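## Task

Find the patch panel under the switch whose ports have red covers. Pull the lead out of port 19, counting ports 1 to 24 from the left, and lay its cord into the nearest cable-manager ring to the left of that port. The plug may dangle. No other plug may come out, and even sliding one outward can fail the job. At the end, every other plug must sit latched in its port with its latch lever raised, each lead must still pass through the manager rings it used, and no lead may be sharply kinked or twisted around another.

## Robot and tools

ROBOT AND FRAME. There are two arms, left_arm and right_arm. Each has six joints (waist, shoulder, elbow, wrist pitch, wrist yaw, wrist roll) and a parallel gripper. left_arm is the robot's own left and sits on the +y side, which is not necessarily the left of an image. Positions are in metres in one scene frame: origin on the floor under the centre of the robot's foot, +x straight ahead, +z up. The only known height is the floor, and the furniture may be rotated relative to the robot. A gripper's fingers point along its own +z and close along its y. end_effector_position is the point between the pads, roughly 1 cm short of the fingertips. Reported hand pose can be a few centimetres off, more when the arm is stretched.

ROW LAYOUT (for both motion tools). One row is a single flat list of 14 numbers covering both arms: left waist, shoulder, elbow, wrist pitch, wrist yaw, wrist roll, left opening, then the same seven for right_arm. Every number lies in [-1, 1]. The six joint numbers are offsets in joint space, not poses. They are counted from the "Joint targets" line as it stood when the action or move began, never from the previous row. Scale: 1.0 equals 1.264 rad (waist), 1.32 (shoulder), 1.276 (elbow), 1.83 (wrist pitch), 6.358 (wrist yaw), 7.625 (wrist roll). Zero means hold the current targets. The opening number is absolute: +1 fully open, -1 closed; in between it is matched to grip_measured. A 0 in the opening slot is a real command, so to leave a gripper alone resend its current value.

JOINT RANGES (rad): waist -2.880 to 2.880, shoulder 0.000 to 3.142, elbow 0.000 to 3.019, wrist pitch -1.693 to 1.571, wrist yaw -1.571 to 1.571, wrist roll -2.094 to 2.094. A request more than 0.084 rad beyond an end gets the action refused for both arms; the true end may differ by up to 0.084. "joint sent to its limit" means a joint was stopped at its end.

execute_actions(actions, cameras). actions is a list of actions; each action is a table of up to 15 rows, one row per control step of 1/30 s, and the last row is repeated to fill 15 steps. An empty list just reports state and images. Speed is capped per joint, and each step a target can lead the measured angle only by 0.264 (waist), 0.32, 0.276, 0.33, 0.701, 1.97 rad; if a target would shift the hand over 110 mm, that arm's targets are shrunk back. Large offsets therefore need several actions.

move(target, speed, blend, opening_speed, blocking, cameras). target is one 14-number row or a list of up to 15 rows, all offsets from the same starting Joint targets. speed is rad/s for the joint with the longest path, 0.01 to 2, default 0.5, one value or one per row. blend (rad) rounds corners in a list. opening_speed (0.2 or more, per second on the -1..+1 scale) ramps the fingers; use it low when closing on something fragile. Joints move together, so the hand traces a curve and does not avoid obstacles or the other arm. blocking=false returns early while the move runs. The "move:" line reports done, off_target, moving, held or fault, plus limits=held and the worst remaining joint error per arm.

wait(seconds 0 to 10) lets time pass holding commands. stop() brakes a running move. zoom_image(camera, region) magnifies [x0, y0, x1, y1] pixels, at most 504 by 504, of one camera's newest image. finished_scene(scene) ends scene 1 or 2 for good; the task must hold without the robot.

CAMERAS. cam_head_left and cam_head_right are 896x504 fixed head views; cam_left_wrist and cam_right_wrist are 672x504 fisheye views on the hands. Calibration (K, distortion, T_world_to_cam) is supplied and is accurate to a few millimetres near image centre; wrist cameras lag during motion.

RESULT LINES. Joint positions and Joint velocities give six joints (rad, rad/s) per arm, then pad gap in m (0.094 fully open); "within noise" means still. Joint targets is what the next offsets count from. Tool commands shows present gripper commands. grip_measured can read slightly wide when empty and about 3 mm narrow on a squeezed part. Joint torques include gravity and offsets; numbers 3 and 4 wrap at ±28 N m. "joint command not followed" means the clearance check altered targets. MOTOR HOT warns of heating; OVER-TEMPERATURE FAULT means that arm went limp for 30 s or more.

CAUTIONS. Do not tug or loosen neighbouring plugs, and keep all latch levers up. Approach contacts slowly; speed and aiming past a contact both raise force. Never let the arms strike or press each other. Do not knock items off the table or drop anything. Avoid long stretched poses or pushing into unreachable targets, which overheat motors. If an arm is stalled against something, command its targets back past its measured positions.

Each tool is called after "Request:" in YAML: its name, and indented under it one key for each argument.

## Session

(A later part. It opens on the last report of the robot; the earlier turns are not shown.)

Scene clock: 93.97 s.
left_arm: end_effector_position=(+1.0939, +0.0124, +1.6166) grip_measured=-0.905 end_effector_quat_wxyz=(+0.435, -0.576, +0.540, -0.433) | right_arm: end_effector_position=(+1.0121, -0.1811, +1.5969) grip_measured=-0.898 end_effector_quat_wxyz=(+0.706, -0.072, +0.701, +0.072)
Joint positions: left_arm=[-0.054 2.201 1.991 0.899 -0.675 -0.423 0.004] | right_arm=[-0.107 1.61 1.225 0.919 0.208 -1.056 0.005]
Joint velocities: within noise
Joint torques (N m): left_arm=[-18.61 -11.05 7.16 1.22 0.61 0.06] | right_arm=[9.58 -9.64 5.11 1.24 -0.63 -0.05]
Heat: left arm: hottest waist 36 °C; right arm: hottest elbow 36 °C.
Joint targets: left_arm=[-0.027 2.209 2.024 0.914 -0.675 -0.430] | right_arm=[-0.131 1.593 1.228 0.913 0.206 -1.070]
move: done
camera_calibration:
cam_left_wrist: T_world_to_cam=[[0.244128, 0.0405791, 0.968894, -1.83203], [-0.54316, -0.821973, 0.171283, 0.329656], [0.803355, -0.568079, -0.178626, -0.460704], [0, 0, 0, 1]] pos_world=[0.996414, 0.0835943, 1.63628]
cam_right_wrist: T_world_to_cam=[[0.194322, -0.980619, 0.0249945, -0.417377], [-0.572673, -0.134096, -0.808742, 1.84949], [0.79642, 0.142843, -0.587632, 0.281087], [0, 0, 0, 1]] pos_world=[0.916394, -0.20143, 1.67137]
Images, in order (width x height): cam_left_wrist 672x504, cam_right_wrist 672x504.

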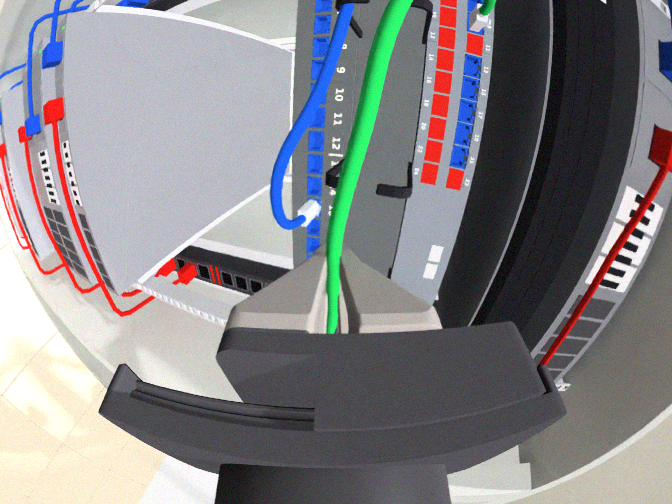

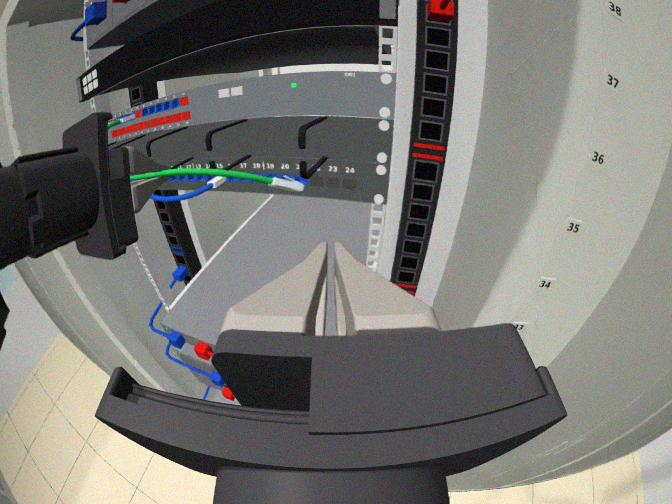

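Request:
move:
  target: [0, 0, 0, 0, 0.0045, 0, -0.97, 0, 0, 0, 0, 0, 0, -0.9]
  speed: 0.1
  cameras: ["cam_right_wrist","cam_left_wrist"]

Request:
zoom_image:
  camera: "cam_right_wrist"
  region: [90, 90, 370, 230]

Scene clock: 95.37 s.
left_arm: end_effector_position=(+1.0949, +0.0108, +1.6204) grip_measured=-0.905 end_effector_quat_wxyz=(+0.438, -0.569, +0.538, -0.442) | right_arm: end_effector_position=(+1.0121, -0.1811, +1.5969) grip_measured=-0.898 end_effector_quat_wxyz=(+0.706, -0.072, +0.701, +0.072)
Joint positions: left_arm=[-0.054 2.201 1.991 0.899 -0.65 -0.423 0.004] | right_arm=[-0.107 1.61 1.225 0.919 0.208 -1.056 0.005]
Joint velocities: within noise
Joint torques (N m): left_arm=[-18.61 -11.11 7.15 1.22 0.77 0.05] | right_arm=[9.17 -9.52 4.94 1.26 -0.65 -0.08]
Heat: left arm: hottest waist 36 °C; right arm: hottest elbow 36 °C.
Joint targets: left_arm=[-0.027 2.209 2.024 0.914 -0.647 -0.430] | right_arm=[-0.131 1.593 1.228 0.913 0.206 -1.070]
move: done
camera_calibration:
cam_left_wrist: T_world_to_cam=[[0.222177, 0.0399618, 0.974187, -1.82045], [-0.5545, -0.816665, 0.159962, 0.358922], [0.801977, -0.575727, -0.159285, -0.491461], [0, 0, 0, 1]] pos_world=[0.997625, 0.0829199, 1.63776]
cam_right_wrist: T_world_to_cam=[[0.194322, -0.980619, 0.0249945, -0.417377], [-0.572673, -0.134096, -0.808742, 1.84949], [0.79642, 0.142843, -0.587632, 0.281087], [0, 0, 0, 1]] pos_world=[0.916394, -0.20143, 1.67137]
Images, in order (width x height): cam_left_wrist 672x504, cam_right_wrist 672x504.

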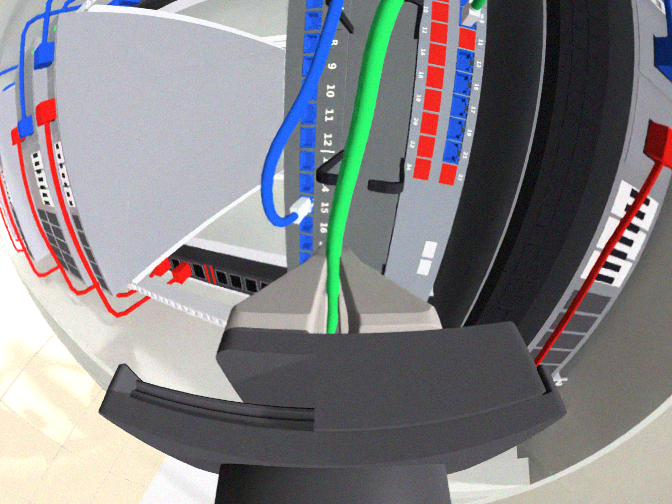

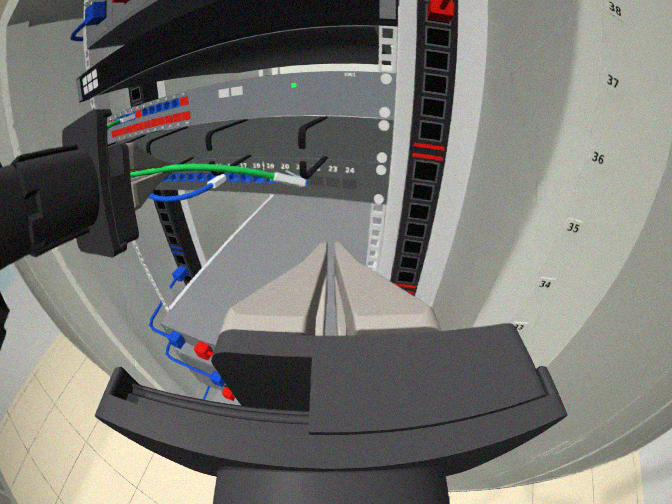

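Scaled by 1.800 from the camera's 672x504 image, which has a finer 960x720 frame.

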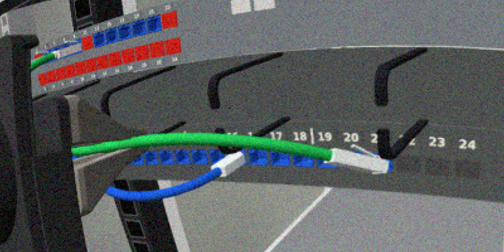

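Request:
move:
  target: [0.008, 0.03, 0.078, -0.034, 0, 0, -0.97, 0, 0, 0, 0, 0, 0, -0.9]
  speed: 0.12
  cameras: ["cam_right_wrist","cam_left_wrist"]

Request:
zoom_image:
  camera: "cam_right_wrist"
  region: [90, 90, 370, 230]

Request:
zoom_image:
  camera: "cam_left_wrist"
  region: [250, 0, 530, 280]

Scene clock: 97.03 s.
left_arm: end_effector_position=(+1.1134, +0.0118, +1.6219) grip_measured=-0.905 end_effector_quat_wxyz=(+0.442, -0.574, +0.532, -0.439) | right_arm: end_effector_position=(+1.0121, -0.1811, +1.5969) grip_measured=-0.898 end_effector_quat_wxyz=(+0.706, -0.072, +0.701, +0.072)
Joint positions: left_arm=[-0.046 2.241 2.09 0.858 -0.65 -0.423 0.004] | right_arm=[-0.107 1.61 1.225 0.919 0.208 -1.056 0.005]
Joint velocities: within noise
Joint torques (N m): left_arm=[-18.9 -11.63 7.2 0.51 0.78 0.06] | right_arm=[9.7 -9.58 4.97 1.25 -0.63 -0.08]
Heat: left arm: hottest waist 36 °C; right arm: hottest elbow 36 °C.
Joint targets: left_arm=[-0.016 2.249 2.123 0.852 -0.646 -0.430] | right_arm=[-0.131 1.593 1.228 0.913 0.206 -1.070]
move: done
camera_calibration:
cam_left_wrist: T_world_to_cam=[[0.220418, 0.0459257, 0.974324, -1.8244], [-0.539588, -0.826388, 0.161022, 0.351572], [0.812564, -0.561226, -0.15737, -0.520535], [0, 0, 0, 1]] pos_world=[1.0148, 0.0821842, 1.63903]
cam_right_wrist: T_world_to_cam=[[0.194322, -0.980619, 0.0249945, -0.417377], [-0.572673, -0.134096, -0.808742, 1.84949], [0.79642, 0.142843, -0.587632, 0.281087], [0, 0, 0, 1]] pos_world=[0.916394, -0.20143, 1.67137]
Images, in order (width x height): cam_left_wrist 672x504, cam_right_wrist 672x504.

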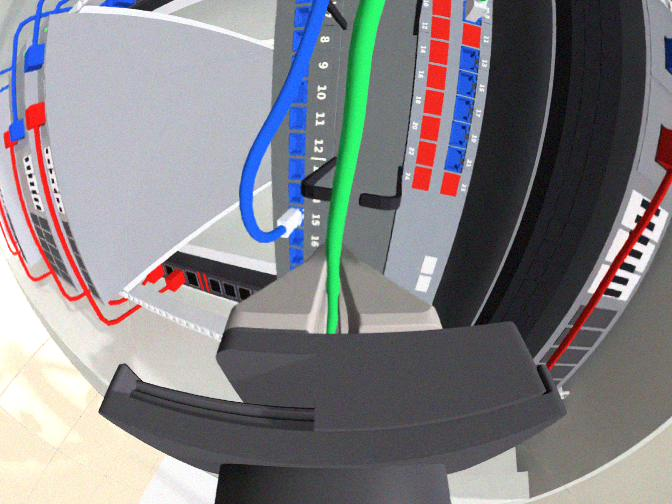

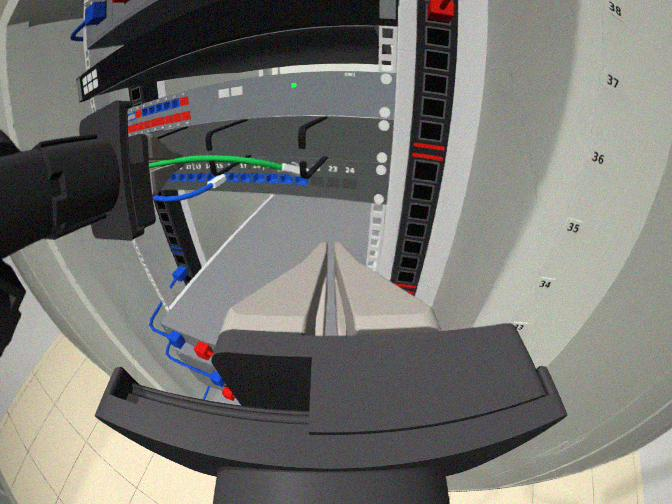

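Scaled by 1.800 from the camera's 672x504 image, which has a finer 960x720 frame.

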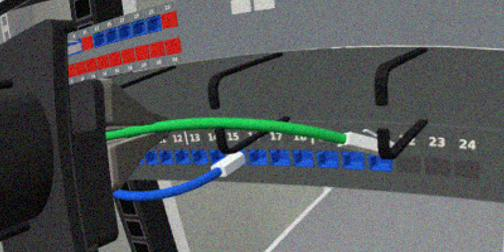

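Scaled by 1.800 from the camera's 672x504 image, which has a finer 960x720 frame.

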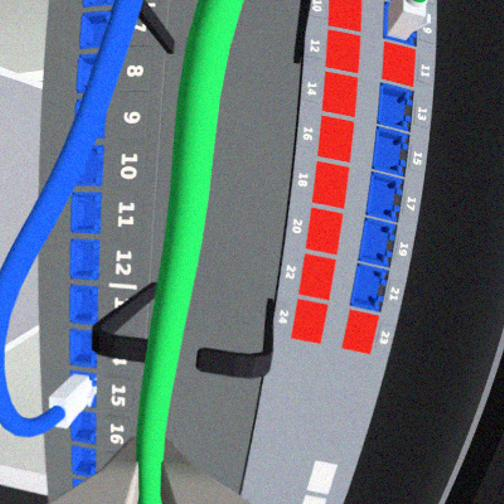

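Request:
move:
  target: [0.006, 0.023, 0.06, -0.025, 0, 0, -0.97, 0, 0, 0, 0, 0, 0, -0.9]
  speed: 0.12
  cameras: ["cam_right_wrist","cam_left_wrist"]

Request:
zoom_image:
  camera: "cam_right_wrist"
  region: [90, 90, 370, 230]

Request:
zoom_image:
  camera: "cam_left_wrist"
  region: [250, 0, 530, 280]

Scene clock: 98.60 s.
left_arm: end_effector_position=(+1.1273, +0.0118, +1.6213) grip_measured=-0.905 end_effector_quat_wxyz=(+0.443, -0.575, +0.533, -0.436) | right_arm: end_effector_position=(+1.0121, -0.1811, +1.5969) grip_measured=-0.898 end_effector_quat_wxyz=(+0.706, -0.072, +0.701, +0.072)
Joint positions: left_arm=[-0.039 2.272 2.166 0.812 -0.65 -0.423 0.004] | right_arm=[-0.107 1.61 1.225 0.919 0.208 -1.056 0.005]
Joint velocities: within noise
Joint torques (N m): left_arm=[-19.25 -11.93 7.27 0.46 0.77 0.06] | right_arm=[9.23 -9.7 4.97 1.29 -0.64 -0.07]
Heat: left arm: hottest waist 36 °C; right arm: hottest elbow 36 °C.
Joint targets: left_arm=[-0.009 2.279 2.200 0.806 -0.646 -0.430] | right_arm=[-0.131 1.593 1.228 0.913 0.206 -1.070]
move: done
camera_calibration:
cam_left_wrist: T_world_to_cam=[[0.224476, 0.0425011, 0.973552, -1.83014], [-0.535979, -0.828975, 0.159772, 0.357137], [0.813841, -0.557669, -0.163305, -0.523741], [0, 0, 0, 1]] pos_world=[1.02848, 0.0817665, 1.63915]
cam_right_wrist: T_world_to_cam=[[0.194322, -0.980619, 0.0249945, -0.417377], [-0.572673, -0.134096, -0.808742, 1.84949], [0.79642, 0.142843, -0.587632, 0.281087], [0, 0, 0, 1]] pos_world=[0.916394, -0.20143, 1.67137]
Images, in order (width x height): cam_left_wrist 672x504, cam_right_wrist 672x504.

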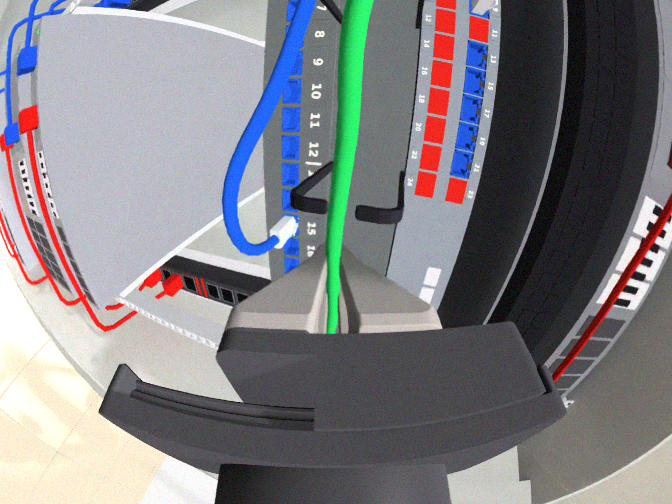

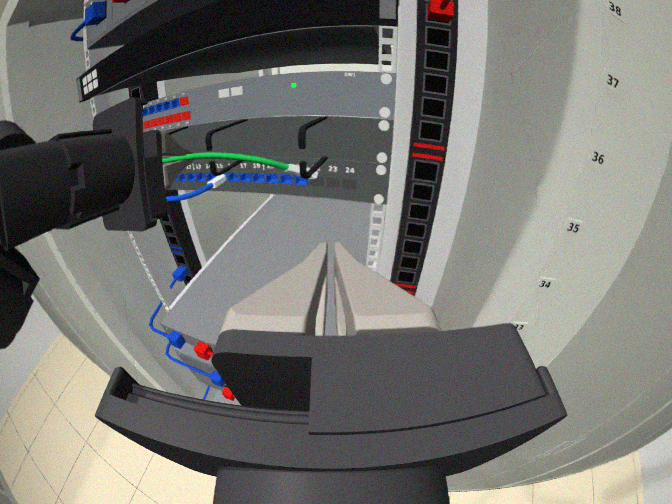

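Scaled by 1.800 from the camera's 672x504 image, which has a finer 960x720 frame.

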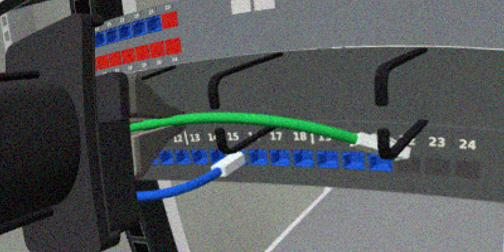

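Scaled by 1.800 from the camera's 672x504 image, which has a finer 960x720 frame.

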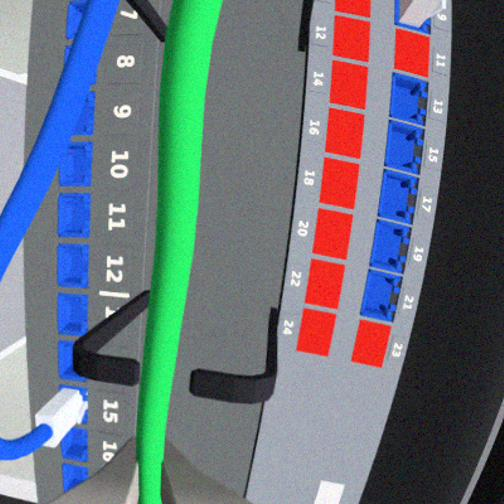

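Request:
move:
  target: [0.006, 0.023, 0.06, -0.025, 0, 0, -0.97, 0, 0, 0, 0, 0, 0, -0.9]
  speed: 0.12
  cameras: ["cam_right_wrist","cam_left_wrist"]

Request:
zoom_image:
  camera: "cam_right_wrist"
  region: [90, 90, 370, 230]

Request:
zoom_image:
  camera: "cam_left_wrist"
  region: [250, 0, 530, 280]

Scene clock: 100.07 s.
left_arm: end_effector_position=(+1.1404, +0.0130, +1.6207) grip_measured=-0.905 end_effector_quat_wxyz=(+0.444, -0.576, +0.533, -0.432) | right_arm: end_effector_position=(+1.0121, -0.1811, +1.5969) grip_measured=-0.898 end_effector_quat_wxyz=(+0.706, -0.072, +0.701, +0.072)
Joint positions: left_arm=[-0.032 2.302 2.243 0.766 -0.65 -0.424 0.004] | right_arm=[-0.107 1.61 1.225 0.919 0.208 -1.056 0.005]
Joint velocities: within noise
Joint torques (N m): left_arm=[-19.49 -12.34 7.3 0.46 0.77 0.06] | right_arm=[9.17 -9.76 4.9 1.24 -0.66 -0.08]
Heat: left arm: hottest waist 37 °C; right arm: hottest elbow 36 °C.
Joint targets: left_arm=[-0.001 2.309 2.276 0.760 -0.646 -0.430] | right_arm=[-0.131 1.593 1.228 0.913 0.206 -1.070]
move: done
camera_calibration:
cam_left_wrist: T_world_to_cam=[[0.228272, 0.0395428, 0.972794, -1.83558], [-0.531862, -0.831843, 0.158618, 0.36248], [0.815484, -0.553601, -0.168855, -0.526863], [0, 0, 0, 1]] pos_world=[1.04145, 0.0824387, 1.63919]
cam_right_wrist: T_world_to_cam=[[0.194322, -0.980619, 0.0249945, -0.417377], [-0.572673, -0.134096, -0.808742, 1.84949], [0.79642, 0.142843, -0.587632, 0.281087], [0, 0, 0, 1]] pos_world=[0.916394, -0.20143, 1.67137]
Images, in order (width x height): cam_left_wrist 672x504, cam_right_wrist 672x504.

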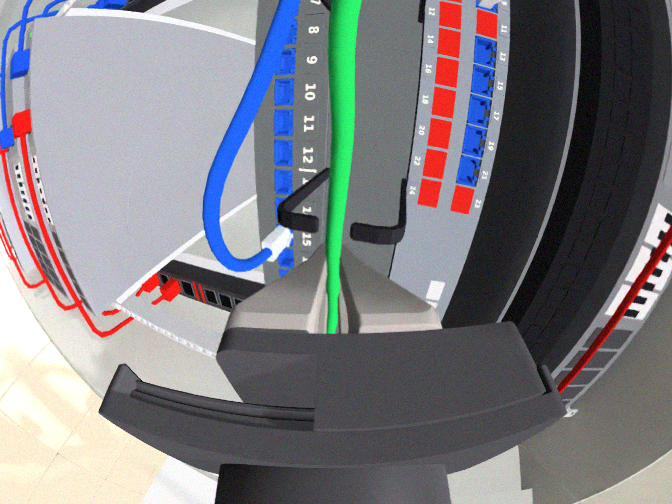

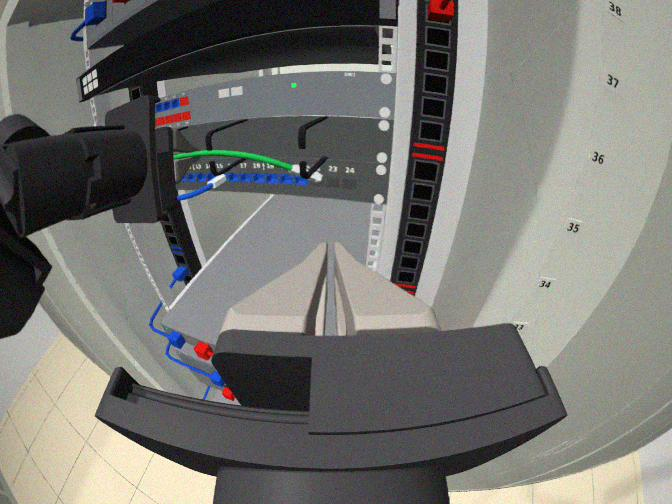

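Scaled by 1.800 from the camera's 672x504 image, which has a finer 960x720 frame.

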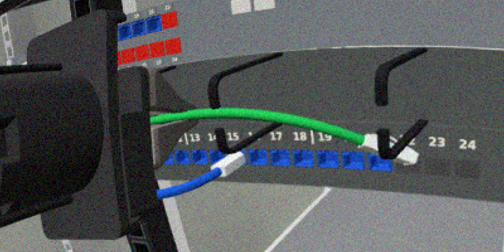

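Scaled by 1.800 from the camera's 672x504 image, which has a finer 960x720 frame.

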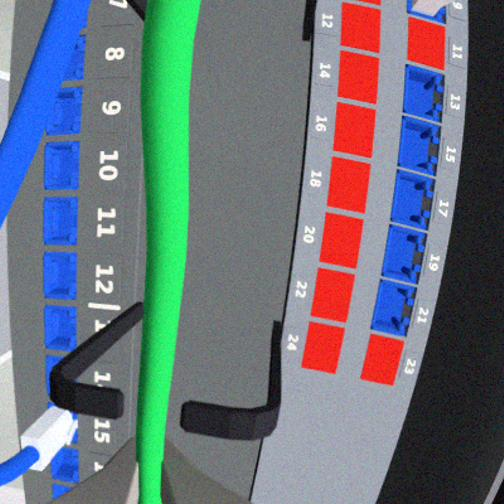

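Request:
zoom_image:
  camera: "cam_right_wrist"
  region: [180, 130, 260, 190]

Scaled by 6.300 from the camera's 672x504 image, which has a finer 960x720 frame.

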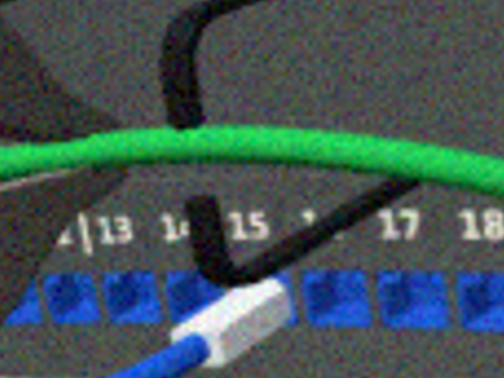

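Request:
move:
  target: [0.0065, 0.002, 0, 0.002, 0, 0, -0.97, 0, 0, 0, 0, 0, 0, -0.9]
  speed: 0.12
  cameras: ["cam_right_wrist","cam_left_wrist"]

Request:
zoom_image:
  camera: "cam_right_wrist"
  region: [160, 110, 340, 210]

Request:
zoom_image:
  camera: "cam_left_wrist"
  region: [250, 0, 530, 280]

Scene clock: 101.90 s.
left_arm: end_effector_position=(+1.1422, +0.0142, +1.6123) grip_measured=-0.905 end_effector_quat_wxyz=(+0.445, -0.576, +0.536, -0.428) | right_arm: end_effector_position=(+1.0121, -0.1811, +1.5969) grip_measured=-0.898 end_effector_quat_wxyz=(+0.706, -0.072, +0.701, +0.072)
Joint positions: left_arm=[-0.022 2.305 2.243 0.766 -0.65 -0.424 0.004] | right_arm=[-0.107 1.61 1.225 0.919 0.208 -1.056 0.005]
Joint velocities: within noise
Joint torques (N m): left_arm=[-19.6 -12.34 7.28 0.64 0.77 0.06] | right_arm=[9.35 -9.64 4.97 1.39 -0.68 -0.07]
Heat: left arm: hottest waist 37 °C; right arm: hottest elbow 36 °C.
Joint targets: left_arm=[0.007 2.312 2.276 0.764 -0.646 -0.430] | right_arm=[-0.131 1.593 1.228 0.913 0.206 -1.070]
move: done
camera_calibration:
cam_left_wrist: T_world_to_cam=[[0.234574, 0.0331005, 0.971535, -1.83292], [-0.528877, -0.834216, 0.156118, 0.366389], [0.815637, -0.550444, -0.178179, -0.51422], [0, 0, 0, 1]] pos_world=[1.04315, 0.0832689, 1.63192]
cam_right_wrist: T_world_to_cam=[[0.194322, -0.980619, 0.0249945, -0.417377], [-0.572673, -0.134096, -0.808742, 1.84949], [0.79642, 0.142843, -0.587632, 0.281087], [0, 0, 0, 1]] pos_world=[0.916394, -0.20143, 1.67137]
Images, in order (width x height): cam_left_wrist 672x504, cam_right_wrist 672x504.

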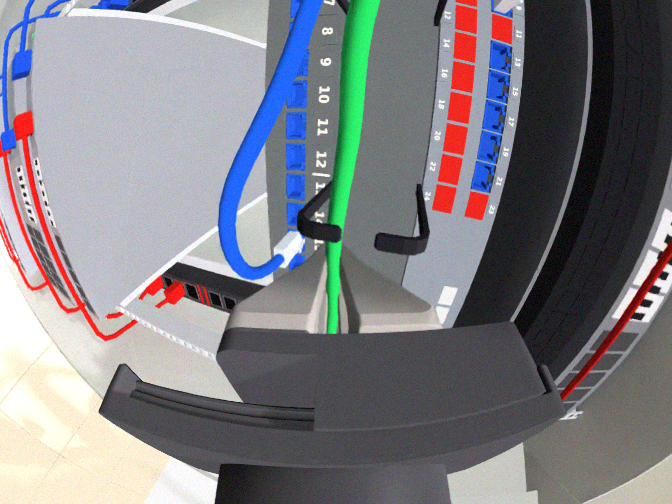

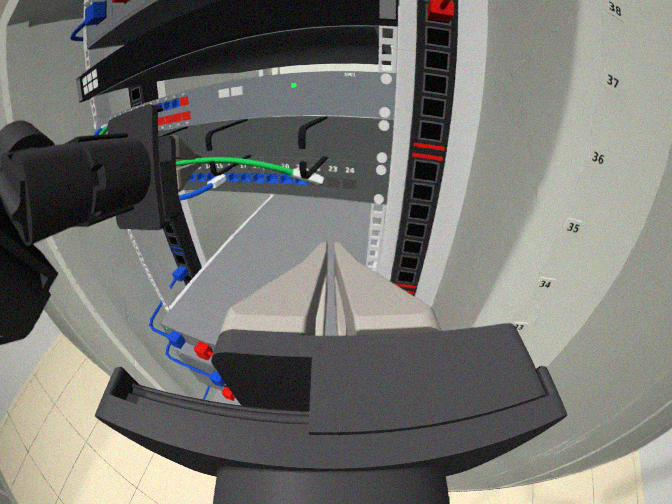

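Scaled by 2.800 from the camera's 672x504 image, which has a finer 960x720 frame.

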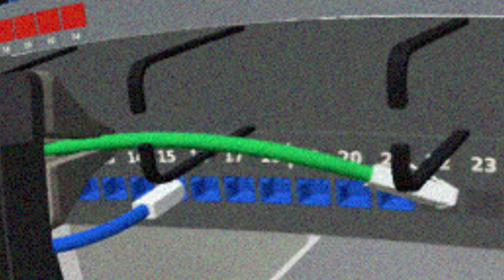

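Scaled by 1.800 from the camera's 672x504 image, which has a finer 960x720 frame.

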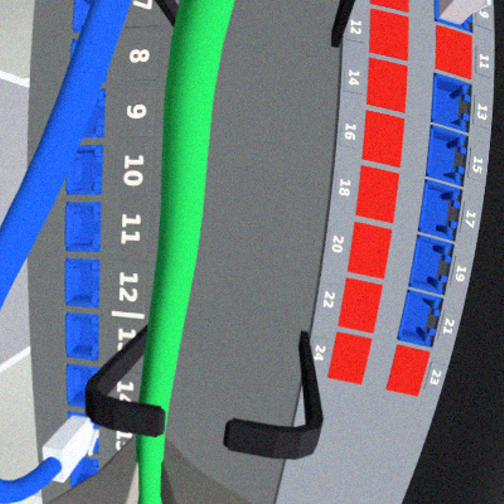

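Request:
zoom_image:
  camera: "cam_right_wrist"
  region: [180, 130, 260, 190]

Scaled by 6.300 from the camera's 672x504 image, which has a finer 960x720 frame.

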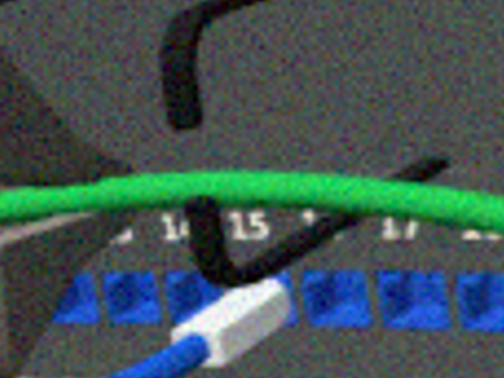

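Request:
move:
  target: [0.003, 0.001, 0, 0.001, 0, 0.006, -0.97, 0, 0, 0, 0, 0, 0, -0.9]
  speed: 0.12
  cameras: ["cam_right_wrist","cam_left_wrist"]

Request:
zoom_image:
  camera: "cam_right_wrist"
  region: [180, 130, 260, 190]

Scene clock: 105.63 s.
left_arm: end_effector_position=(+1.1424, +0.0142, +1.6108) grip_measured=-0.905 end_effector_quat_wxyz=(+0.451, -0.568, +0.544, -0.421) | right_arm: end_effector_position=(+1.0121, -0.1811, +1.5969) grip_measured=-0.898 end_effector_quat_wxyz=(+0.706, -0.072, +0.701, +0.072)
Joint positions: left_arm=[-0.021 2.306 2.243 0.766 -0.65 -0.394 0.004] | right_arm=[-0.107 1.61 1.225 0.919 0.208 -1.056 0.005]
Joint velocities: within noise
Joint torques (N m): left_arm=[-19.49 -12.34 7.31 0.72 0.76 0.23] | right_arm=[8.94 -9.7 4.96 1.24 -0.66 -0.07]
Heat: left arm: hottest waist 37 °C; right arm: hottest elbow 36 °C.
Joint targets: left_arm=[0.011 2.314 2.276 0.766 -0.647 -0.384] | right_arm=[-0.131 1.593 1.228 0.913 0.206 -1.070]
move: done
camera_calibration:
cam_left_wrist: T_world_to_cam=[[0.237364, 0.00258913, 0.971417, -1.83411], [-0.53421, -0.834862, 0.132758, 0.410441], [0.811343, -0.550453, -0.196783, -0.47977], [0, 0, 0, 1]] pos_world=[1.04387, 0.0833197, 1.63279]
cam_right_wrist: T_world_to_cam=[[0.194322, -0.980619, 0.0249945, -0.417377], [-0.572673, -0.134096, -0.808742, 1.84949], [0.79642, 0.142843, -0.587632, 0.281087], [0, 0, 0, 1]] pos_world=[0.916394, -0.20143, 1.67137]
Images, in order (width x height): cam_left_wrist 672x504, cam_right_wrist 672x504.

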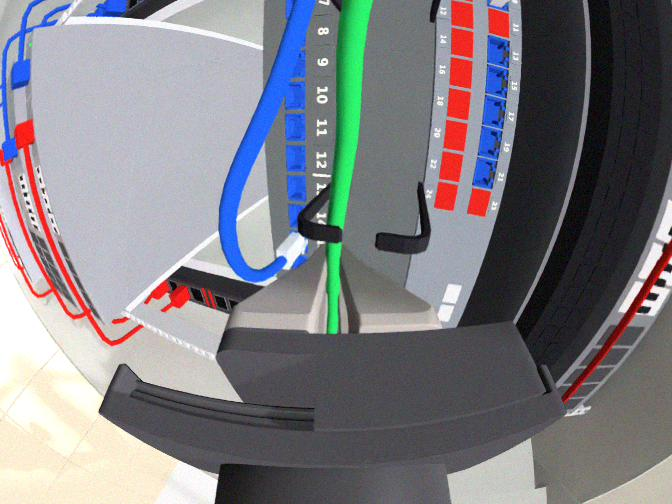

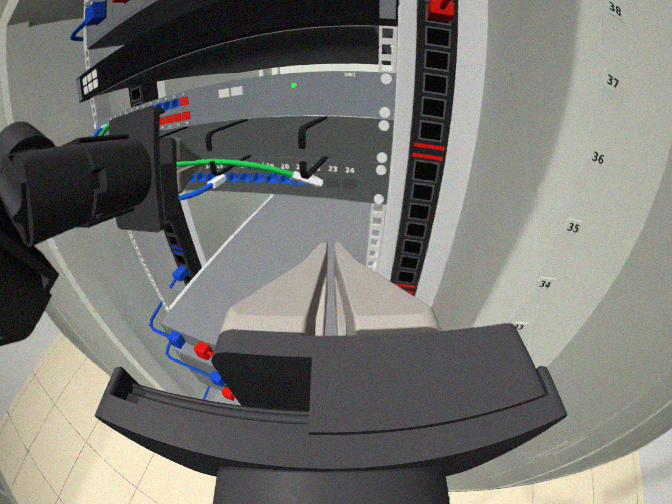

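Scaled by 6.300 from the camera's 672x504 image, which has a finer 960x720 frame.

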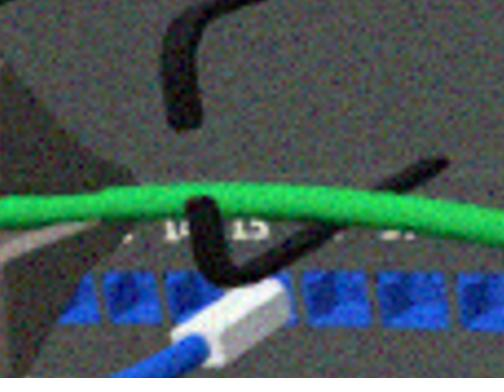

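Request:
move:
  target: [0, 0, 0, 0, 0, 0, -0.75, 0, 0, 0, 0, 0, 0, -0.9]
  opening_speed: 0.25
  cameras: ["cam_right_wrist","cam_left_wrist"]

Request:
zoom_image:
  camera: "cam_right_wrist"
  region: [180, 130, 260, 190]

Scene clock: 107.17 s.
left_arm: end_effector_position=(+1.1438, +0.0163, +1.6116) grip_measured=-0.752 end_effector_quat_wxyz=(+0.452, -0.569, +0.543, -0.420) | right_arm: end_effector_position=(+1.0121, -0.1811, +1.5969) grip_measured=-0.898 end_effector_quat_wxyz=(+0.706, -0.072, +0.701, +0.072)
Joint positions: left_arm=[-0.02 2.306 2.247 0.766 -0.649 -0.392 0.012] | right_arm=[-0.107 1.61 1.225 0.919 0.208 -1.056 0.005]
Joint velocities: within noise
Joint torques (N m): left_arm=[-19.55 -12.4 6.91 0.72 0.74 0.22] | right_arm=[9.29 -9.64 5 1.31 -0.66 -0.09]
Heat: left arm: hottest waist 37 °C; right arm: hottest elbow 36 °C.
Joint targets: left_arm=[0.011 2.314 2.276 0.766 -0.647 -0.384] | right_arm=[-0.131 1.593 1.228 0.913 0.206 -1.070]
move: done
camera_calibration:
cam_left_wrist: T_world_to_cam=[[0.236042, 0.00297286, 0.971738, -1.83421], [-0.53129, -0.836904, 0.131615, 0.411378], [0.813643, -0.547341, -0.195966, -0.483627], [0, 0, 0, 1]] pos_world=[1.04501, 0.085028, 1.63346]
cam_right_wrist: T_world_to_cam=[[0.194322, -0.980619, 0.0249945, -0.417377], [-0.572673, -0.134096, -0.808742, 1.84949], [0.79642, 0.142843, -0.587632, 0.281087], [0, 0, 0, 1]] pos_world=[0.916394, -0.20143, 1.67137]
Images, in order (width x height): cam_left_wrist 672x504, cam_right_wrist 672x504.

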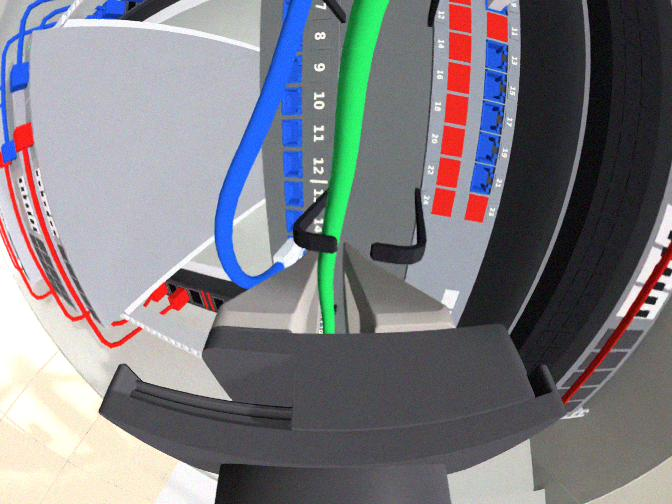

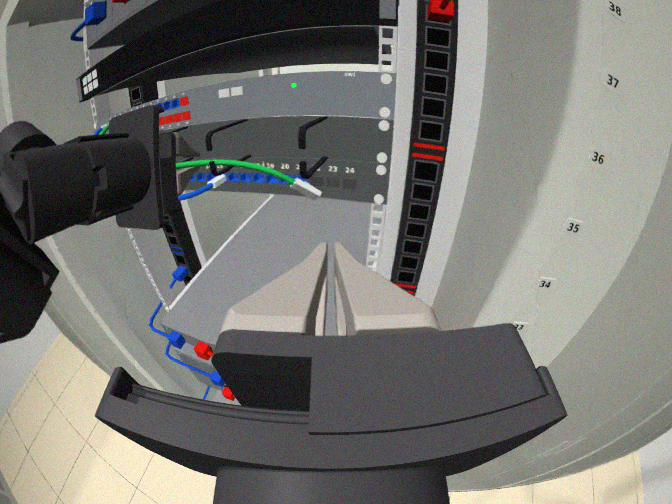

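Scaled by 6.300 from the camera's 672x504 image, which has a finer 960x720 frame.

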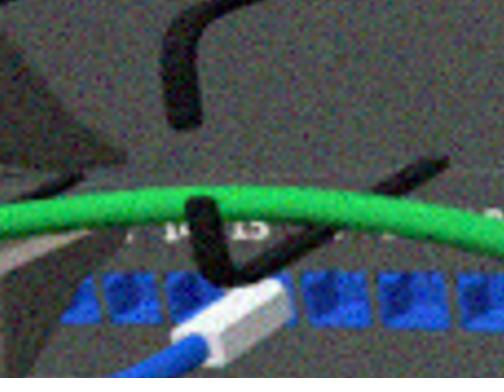

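Request:
move:
  target: [0, 0, 0, 0, 0, 0, -0.4, 0, 0, 0, 0, 0, 0, -0.9]
  opening_speed: 0.3
  cameras: ["cam_right_wrist","cam_left_wrist"]

Request:
zoom_image:
  camera: "cam_right_wrist"
  region: [120, 110, 340, 220]

Scene clock: 108.73 s.
left_arm: end_effector_position=(+1.1438, +0.0162, +1.6116) grip_measured=-0.402 end_effector_quat_wxyz=(+0.452, -0.569, +0.543, -0.420) | right_arm: end_effector_position=(+1.0121, -0.1811, +1.5969) grip_measured=-0.898 end_effector_quat_wxyz=(+0.706, -0.072, +0.701, +0.072)
Joint positions: left_arm=[-0.02 2.306 2.247 0.766 -0.649 -0.392 0.028] | right_arm=[-0.107 1.61 1.225 0.919 0.208 -1.056 0.005]
Joint velocities: within noise
Joint torques (N m): left_arm=[-19.55 -12.4 6.91 0.72 0.73 0.22] | right_arm=[9.17 -9.7 5.05 1.26 -0.67 -0.05]
Heat: left arm: hottest waist 37 °C; right arm: hottest elbow 36 °C.
Joint targets: left_arm=[0.011 2.314 2.276 0.766 -0.647 -0.384] | right_arm=[-0.131 1.593 1.228 0.913 0.206 -1.070]
move: done
camera_calibration:
cam_left_wrist: T_world_to_cam=[[0.235723, 0.00257178, 0.971817, -1.83403], [-0.531531, -0.836825, 0.131142, 0.412395], [0.813578, -0.547464, -0.195892, -0.483685], [0, 0, 0, 1]] pos_world=[1.04504, 0.0850186, 1.63351]
cam_right_wrist: T_world_to_cam=[[0.194322, -0.980619, 0.0249945, -0.417377], [-0.572673, -0.134096, -0.808742, 1.84949], [0.79642, 0.142843, -0.587632, 0.281087], [0, 0, 0, 1]] pos_world=[0.916394, -0.20143, 1.67137]
Images, in order (width x height): cam_left_wrist 672x504, cam_right_wrist 672x504.

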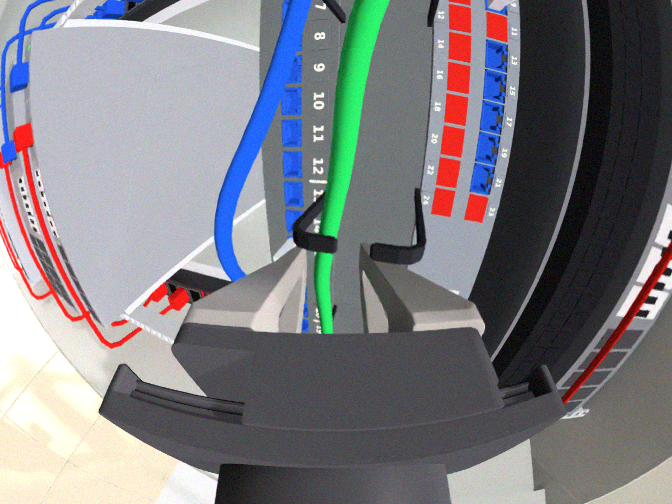

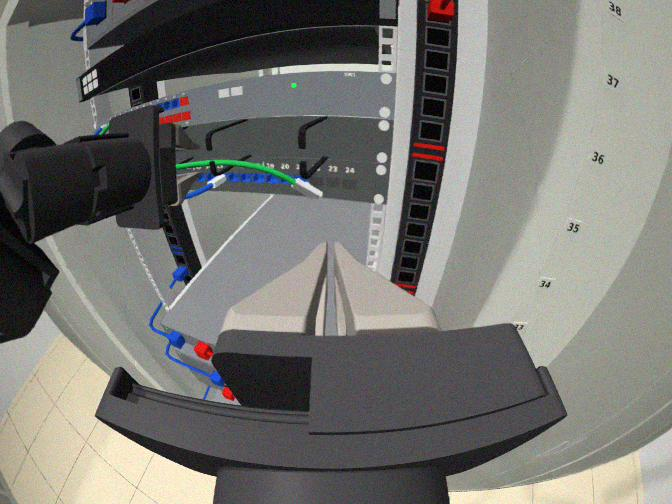

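Scaled by 2.291 from the camera's 672x504 image, which has a finer 960x720 frame.

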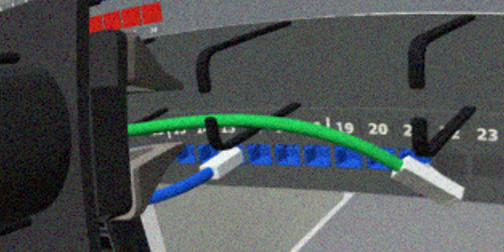

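Request:
move:
  target:
    - [-0.053, -0.008, 0, 0, 0, 0, -0.4, 0, 0, 0, 0, 0, 0, -0.9]
    - [-0.081, -0.13, -0.315, 0.113, 0, 0, -0.4, 0, 0, 0, 0, 0, 0, -0.9]
  speed: [0.15, 0.25]
  blend: 0.01
  cameras: ["cam_right_wrist","cam_left_wrist"]

Request:
zoom_image:
  camera: "cam_right_wrist"
  region: [120, 110, 340, 220]

Scene clock: 112.07 s.
left_arm: end_effector_position=(+1.0715, +0.0095, +1.6049) grip_measured=-0.402 end_effector_quat_wxyz=(+0.443, -0.555, +0.555, -0.434) | right_arm: end_effector_position=(+1.0121, -0.1811, +1.5969) grip_measured=-0.898 end_effector_quat_wxyz=(+0.706, -0.072, +0.701, +0.072)
Joint positions: left_arm=[-0.05 2.164 1.873 0.96 -0.648 -0.391 0.028] | right_arm=[-0.107 1.61 1.225 0.919 0.208 -1.056 0.005]
Joint velocities: within noise
Joint torques (N m): left_arm=[-23.65 -12.51 4.49 1.21 0.68 0.22] | right_arm=[9 -9.64 4.98 1.22 -0.64 -0.06]
Heat: left arm: hottest waist 37 °C; right arm: hottest elbow 36 °C.
Joint targets: left_arm=[-0.092 2.142 1.874 0.973 -0.647 -0.384] | right_arm=[-0.131 1.593 1.228 0.913 0.206 -1.070]
move: off_target (left_arm); left_arm: the waist is farthest, 0.041 rad from its target
camera_calibration:
cam_left_wrist: T_world_to_cam=[[0.229607, -0.00548065, 0.973268, -1.8061], [-0.572221, -0.809661, 0.130435, 0.413673], [0.787302, -0.586873, -0.18904, -0.412398], [0, 0, 0, 1]] pos_world=[0.976087, 0.0830111, 1.6259]
cam_right_wrist: T_world_to_cam=[[0.194322, -0.980619, 0.0249945, -0.417377], [-0.572673, -0.134096, -0.808742, 1.84949], [0.79642, 0.142843, -0.587632, 0.281087], [0, 0, 0, 1]] pos_world=[0.916394, -0.20143, 1.67137]
Images, in order (width x height): cam_left_wrist 672x504, cam_right_wrist 672x504.

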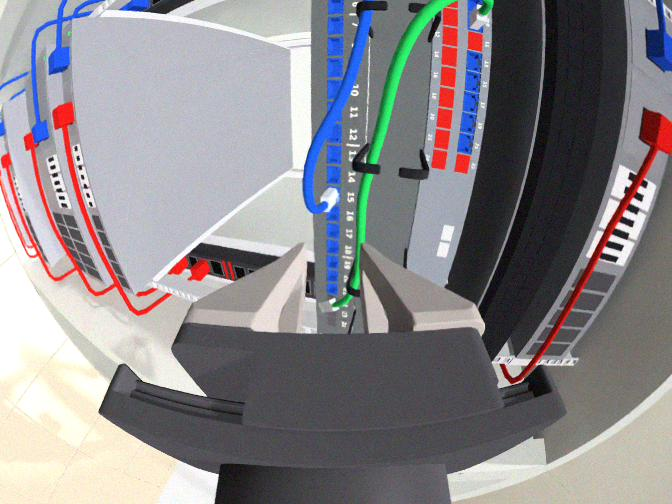

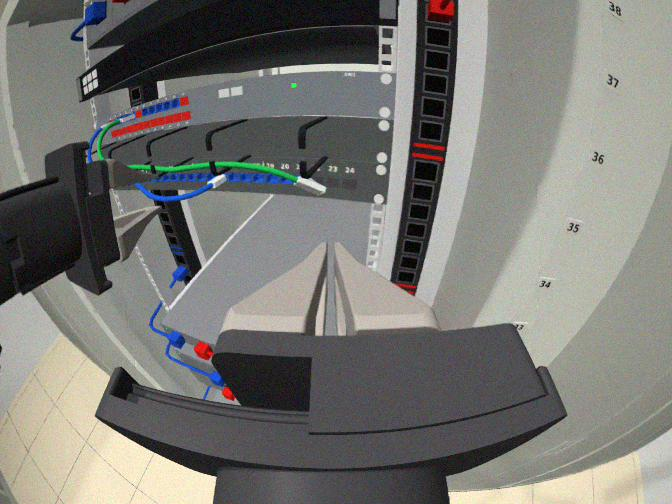

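Scaled by 2.291 from the camera's 672x504 image, which has a finer 960x720 frame.

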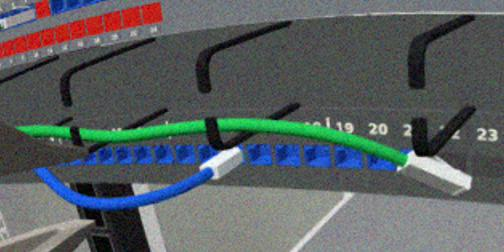

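Request:
zoom_image:
  camera: "cam_left_wrist"
  region: [290, 0, 510, 180]

Request:
zoom_image:
  camera: "cam_right_wrist"
  region: [80, 100, 200, 200]

Scaled by 2.291 from the camera's 672x504 image, which has a finer 960x720 frame.

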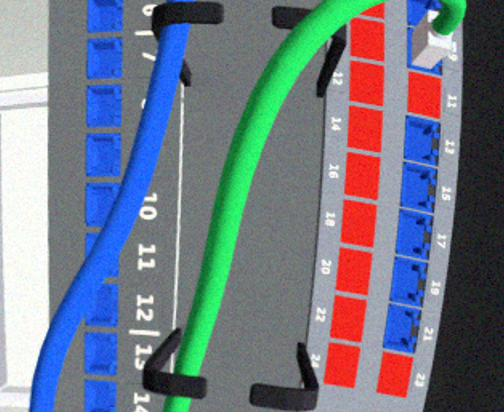

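Scaled by 4.200 from the camera's 672x504 image, which has a finer 960x720 frame.

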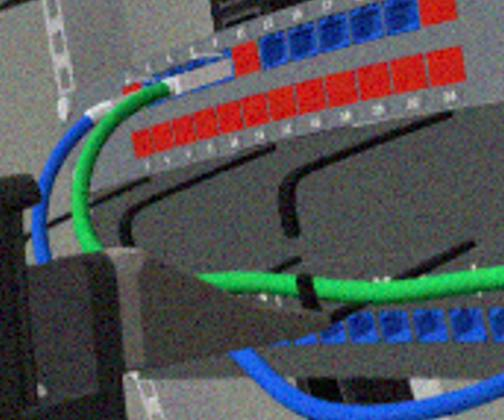

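Request:
execute_actions:
  actions: []

Request:
zoom_image:
  camera: "cam_head_left"
  region: [250, 40, 550, 160]

Request:
zoom_image:
  camera: "cam_head_right"
  region: [210, 40, 510, 160]

Scene clock: 112.73 s.
left_arm: end_effector_position=(+1.0717, +0.0097, +1.6050) grip_measured=-0.402 end_effector_quat_wxyz=(+0.443, -0.555, +0.555, -0.434) | right_arm: end_effector_position=(+1.0121, -0.1811, +1.5969) grip_measured=-0.898 end_effector_quat_wxyz=(+0.706, -0.072, +0.701, +0.072)
Joint positions: left_arm=[-0.05 2.164 1.873 0.96 -0.648 -0.391 0.028] | right_arm=[-0.107 1.61 1.225 0.919 0.208 -1.056 0.005]
Joint velocities: within noise
Joint torques (N m): left_arm=[-23.65 -13.39 4.49 1.14 0.68 0.21] | right_arm=[9.47 -10.11 5.03 1.31 -0.63 -0.06]
Heat: left arm: hottest waist 38 °C; right arm: hottest elbow 36 °C.
Joint targets: left_arm=[-0.092 2.142 1.874 0.973 -0.647 -0.384] | right_arm=[-0.131 1.593 1.228 0.913 0.206 -1.070]
Tool commands: left_gripper/opening=-0.4 right_gripper/opening=-0.9
camera_calibration:
cam_left_wrist: T_world_to_cam=[[0.229491, -0.00525228, 0.973297, -1.8062], [-0.571973, -0.809826, 0.130494, 0.413573], [0.787516, -0.586646, -0.188852, -0.412838], [0, 0, 0, 1]] pos_world=[0.976176, 0.0832459, 1.62603]
cam_right_wrist: T_world_to_cam=[[0.194322, -0.980619, 0.0249945, -0.417377], [-0.572673, -0.134096, -0.808742, 1.84949], [0.79642, 0.142843, -0.587632, 0.281087], [0, 0, 0, 1]] pos_world=[0.916394, -0.20143, 1.67137]

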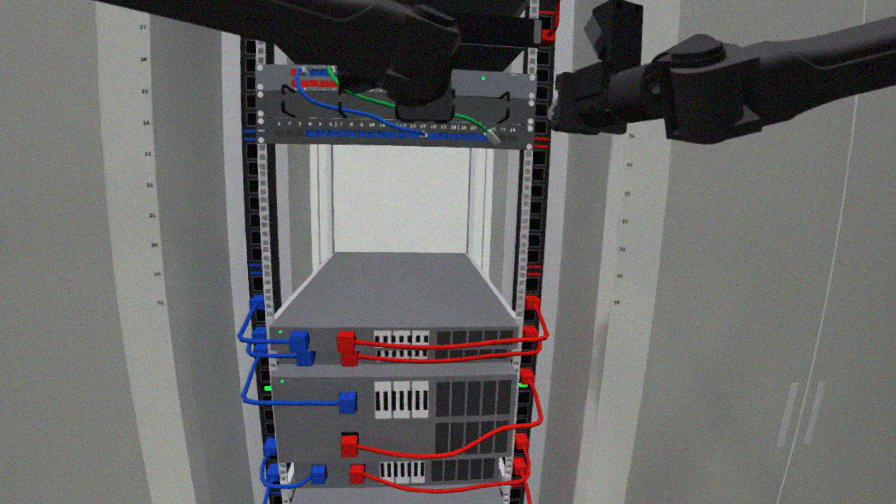

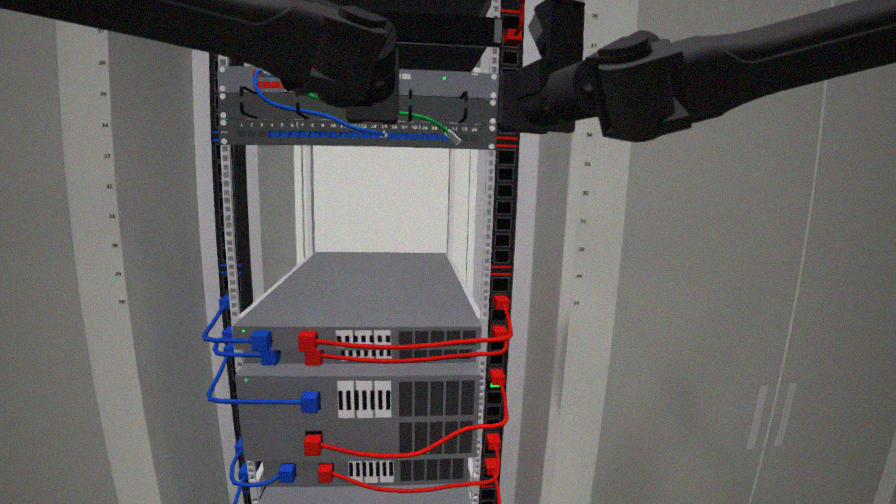

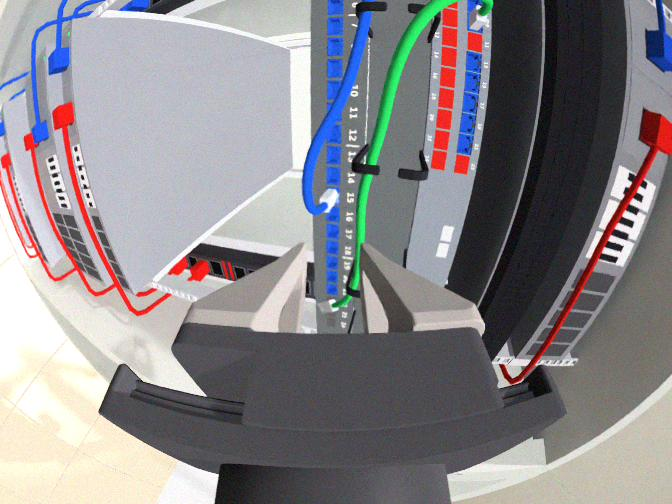

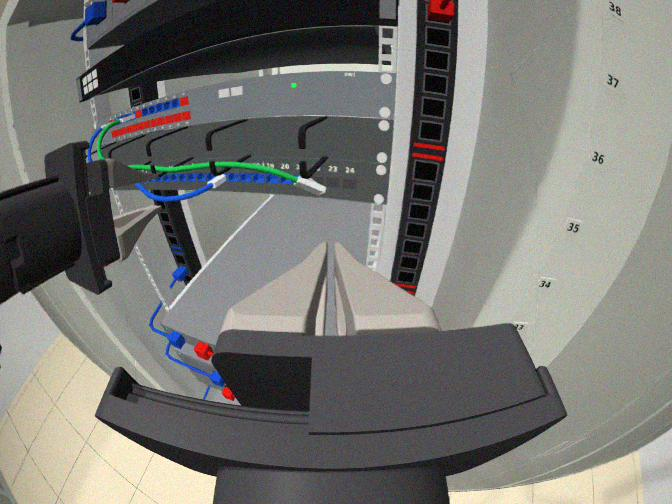

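Scaled by 1.680 from the camera's 896x504 image, which has a finer 1280x720 frame.

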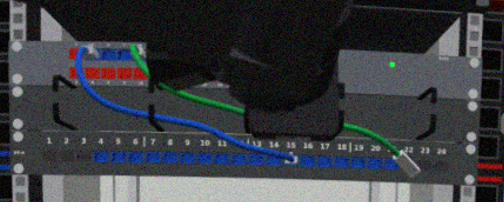

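Scaled by 1.680 from the camera's 896x504 image, which has a finer 1280x720 frame.

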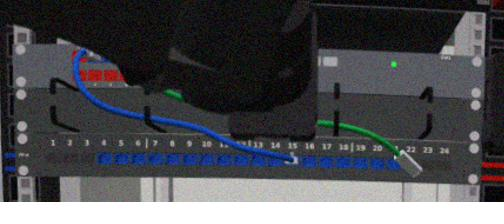

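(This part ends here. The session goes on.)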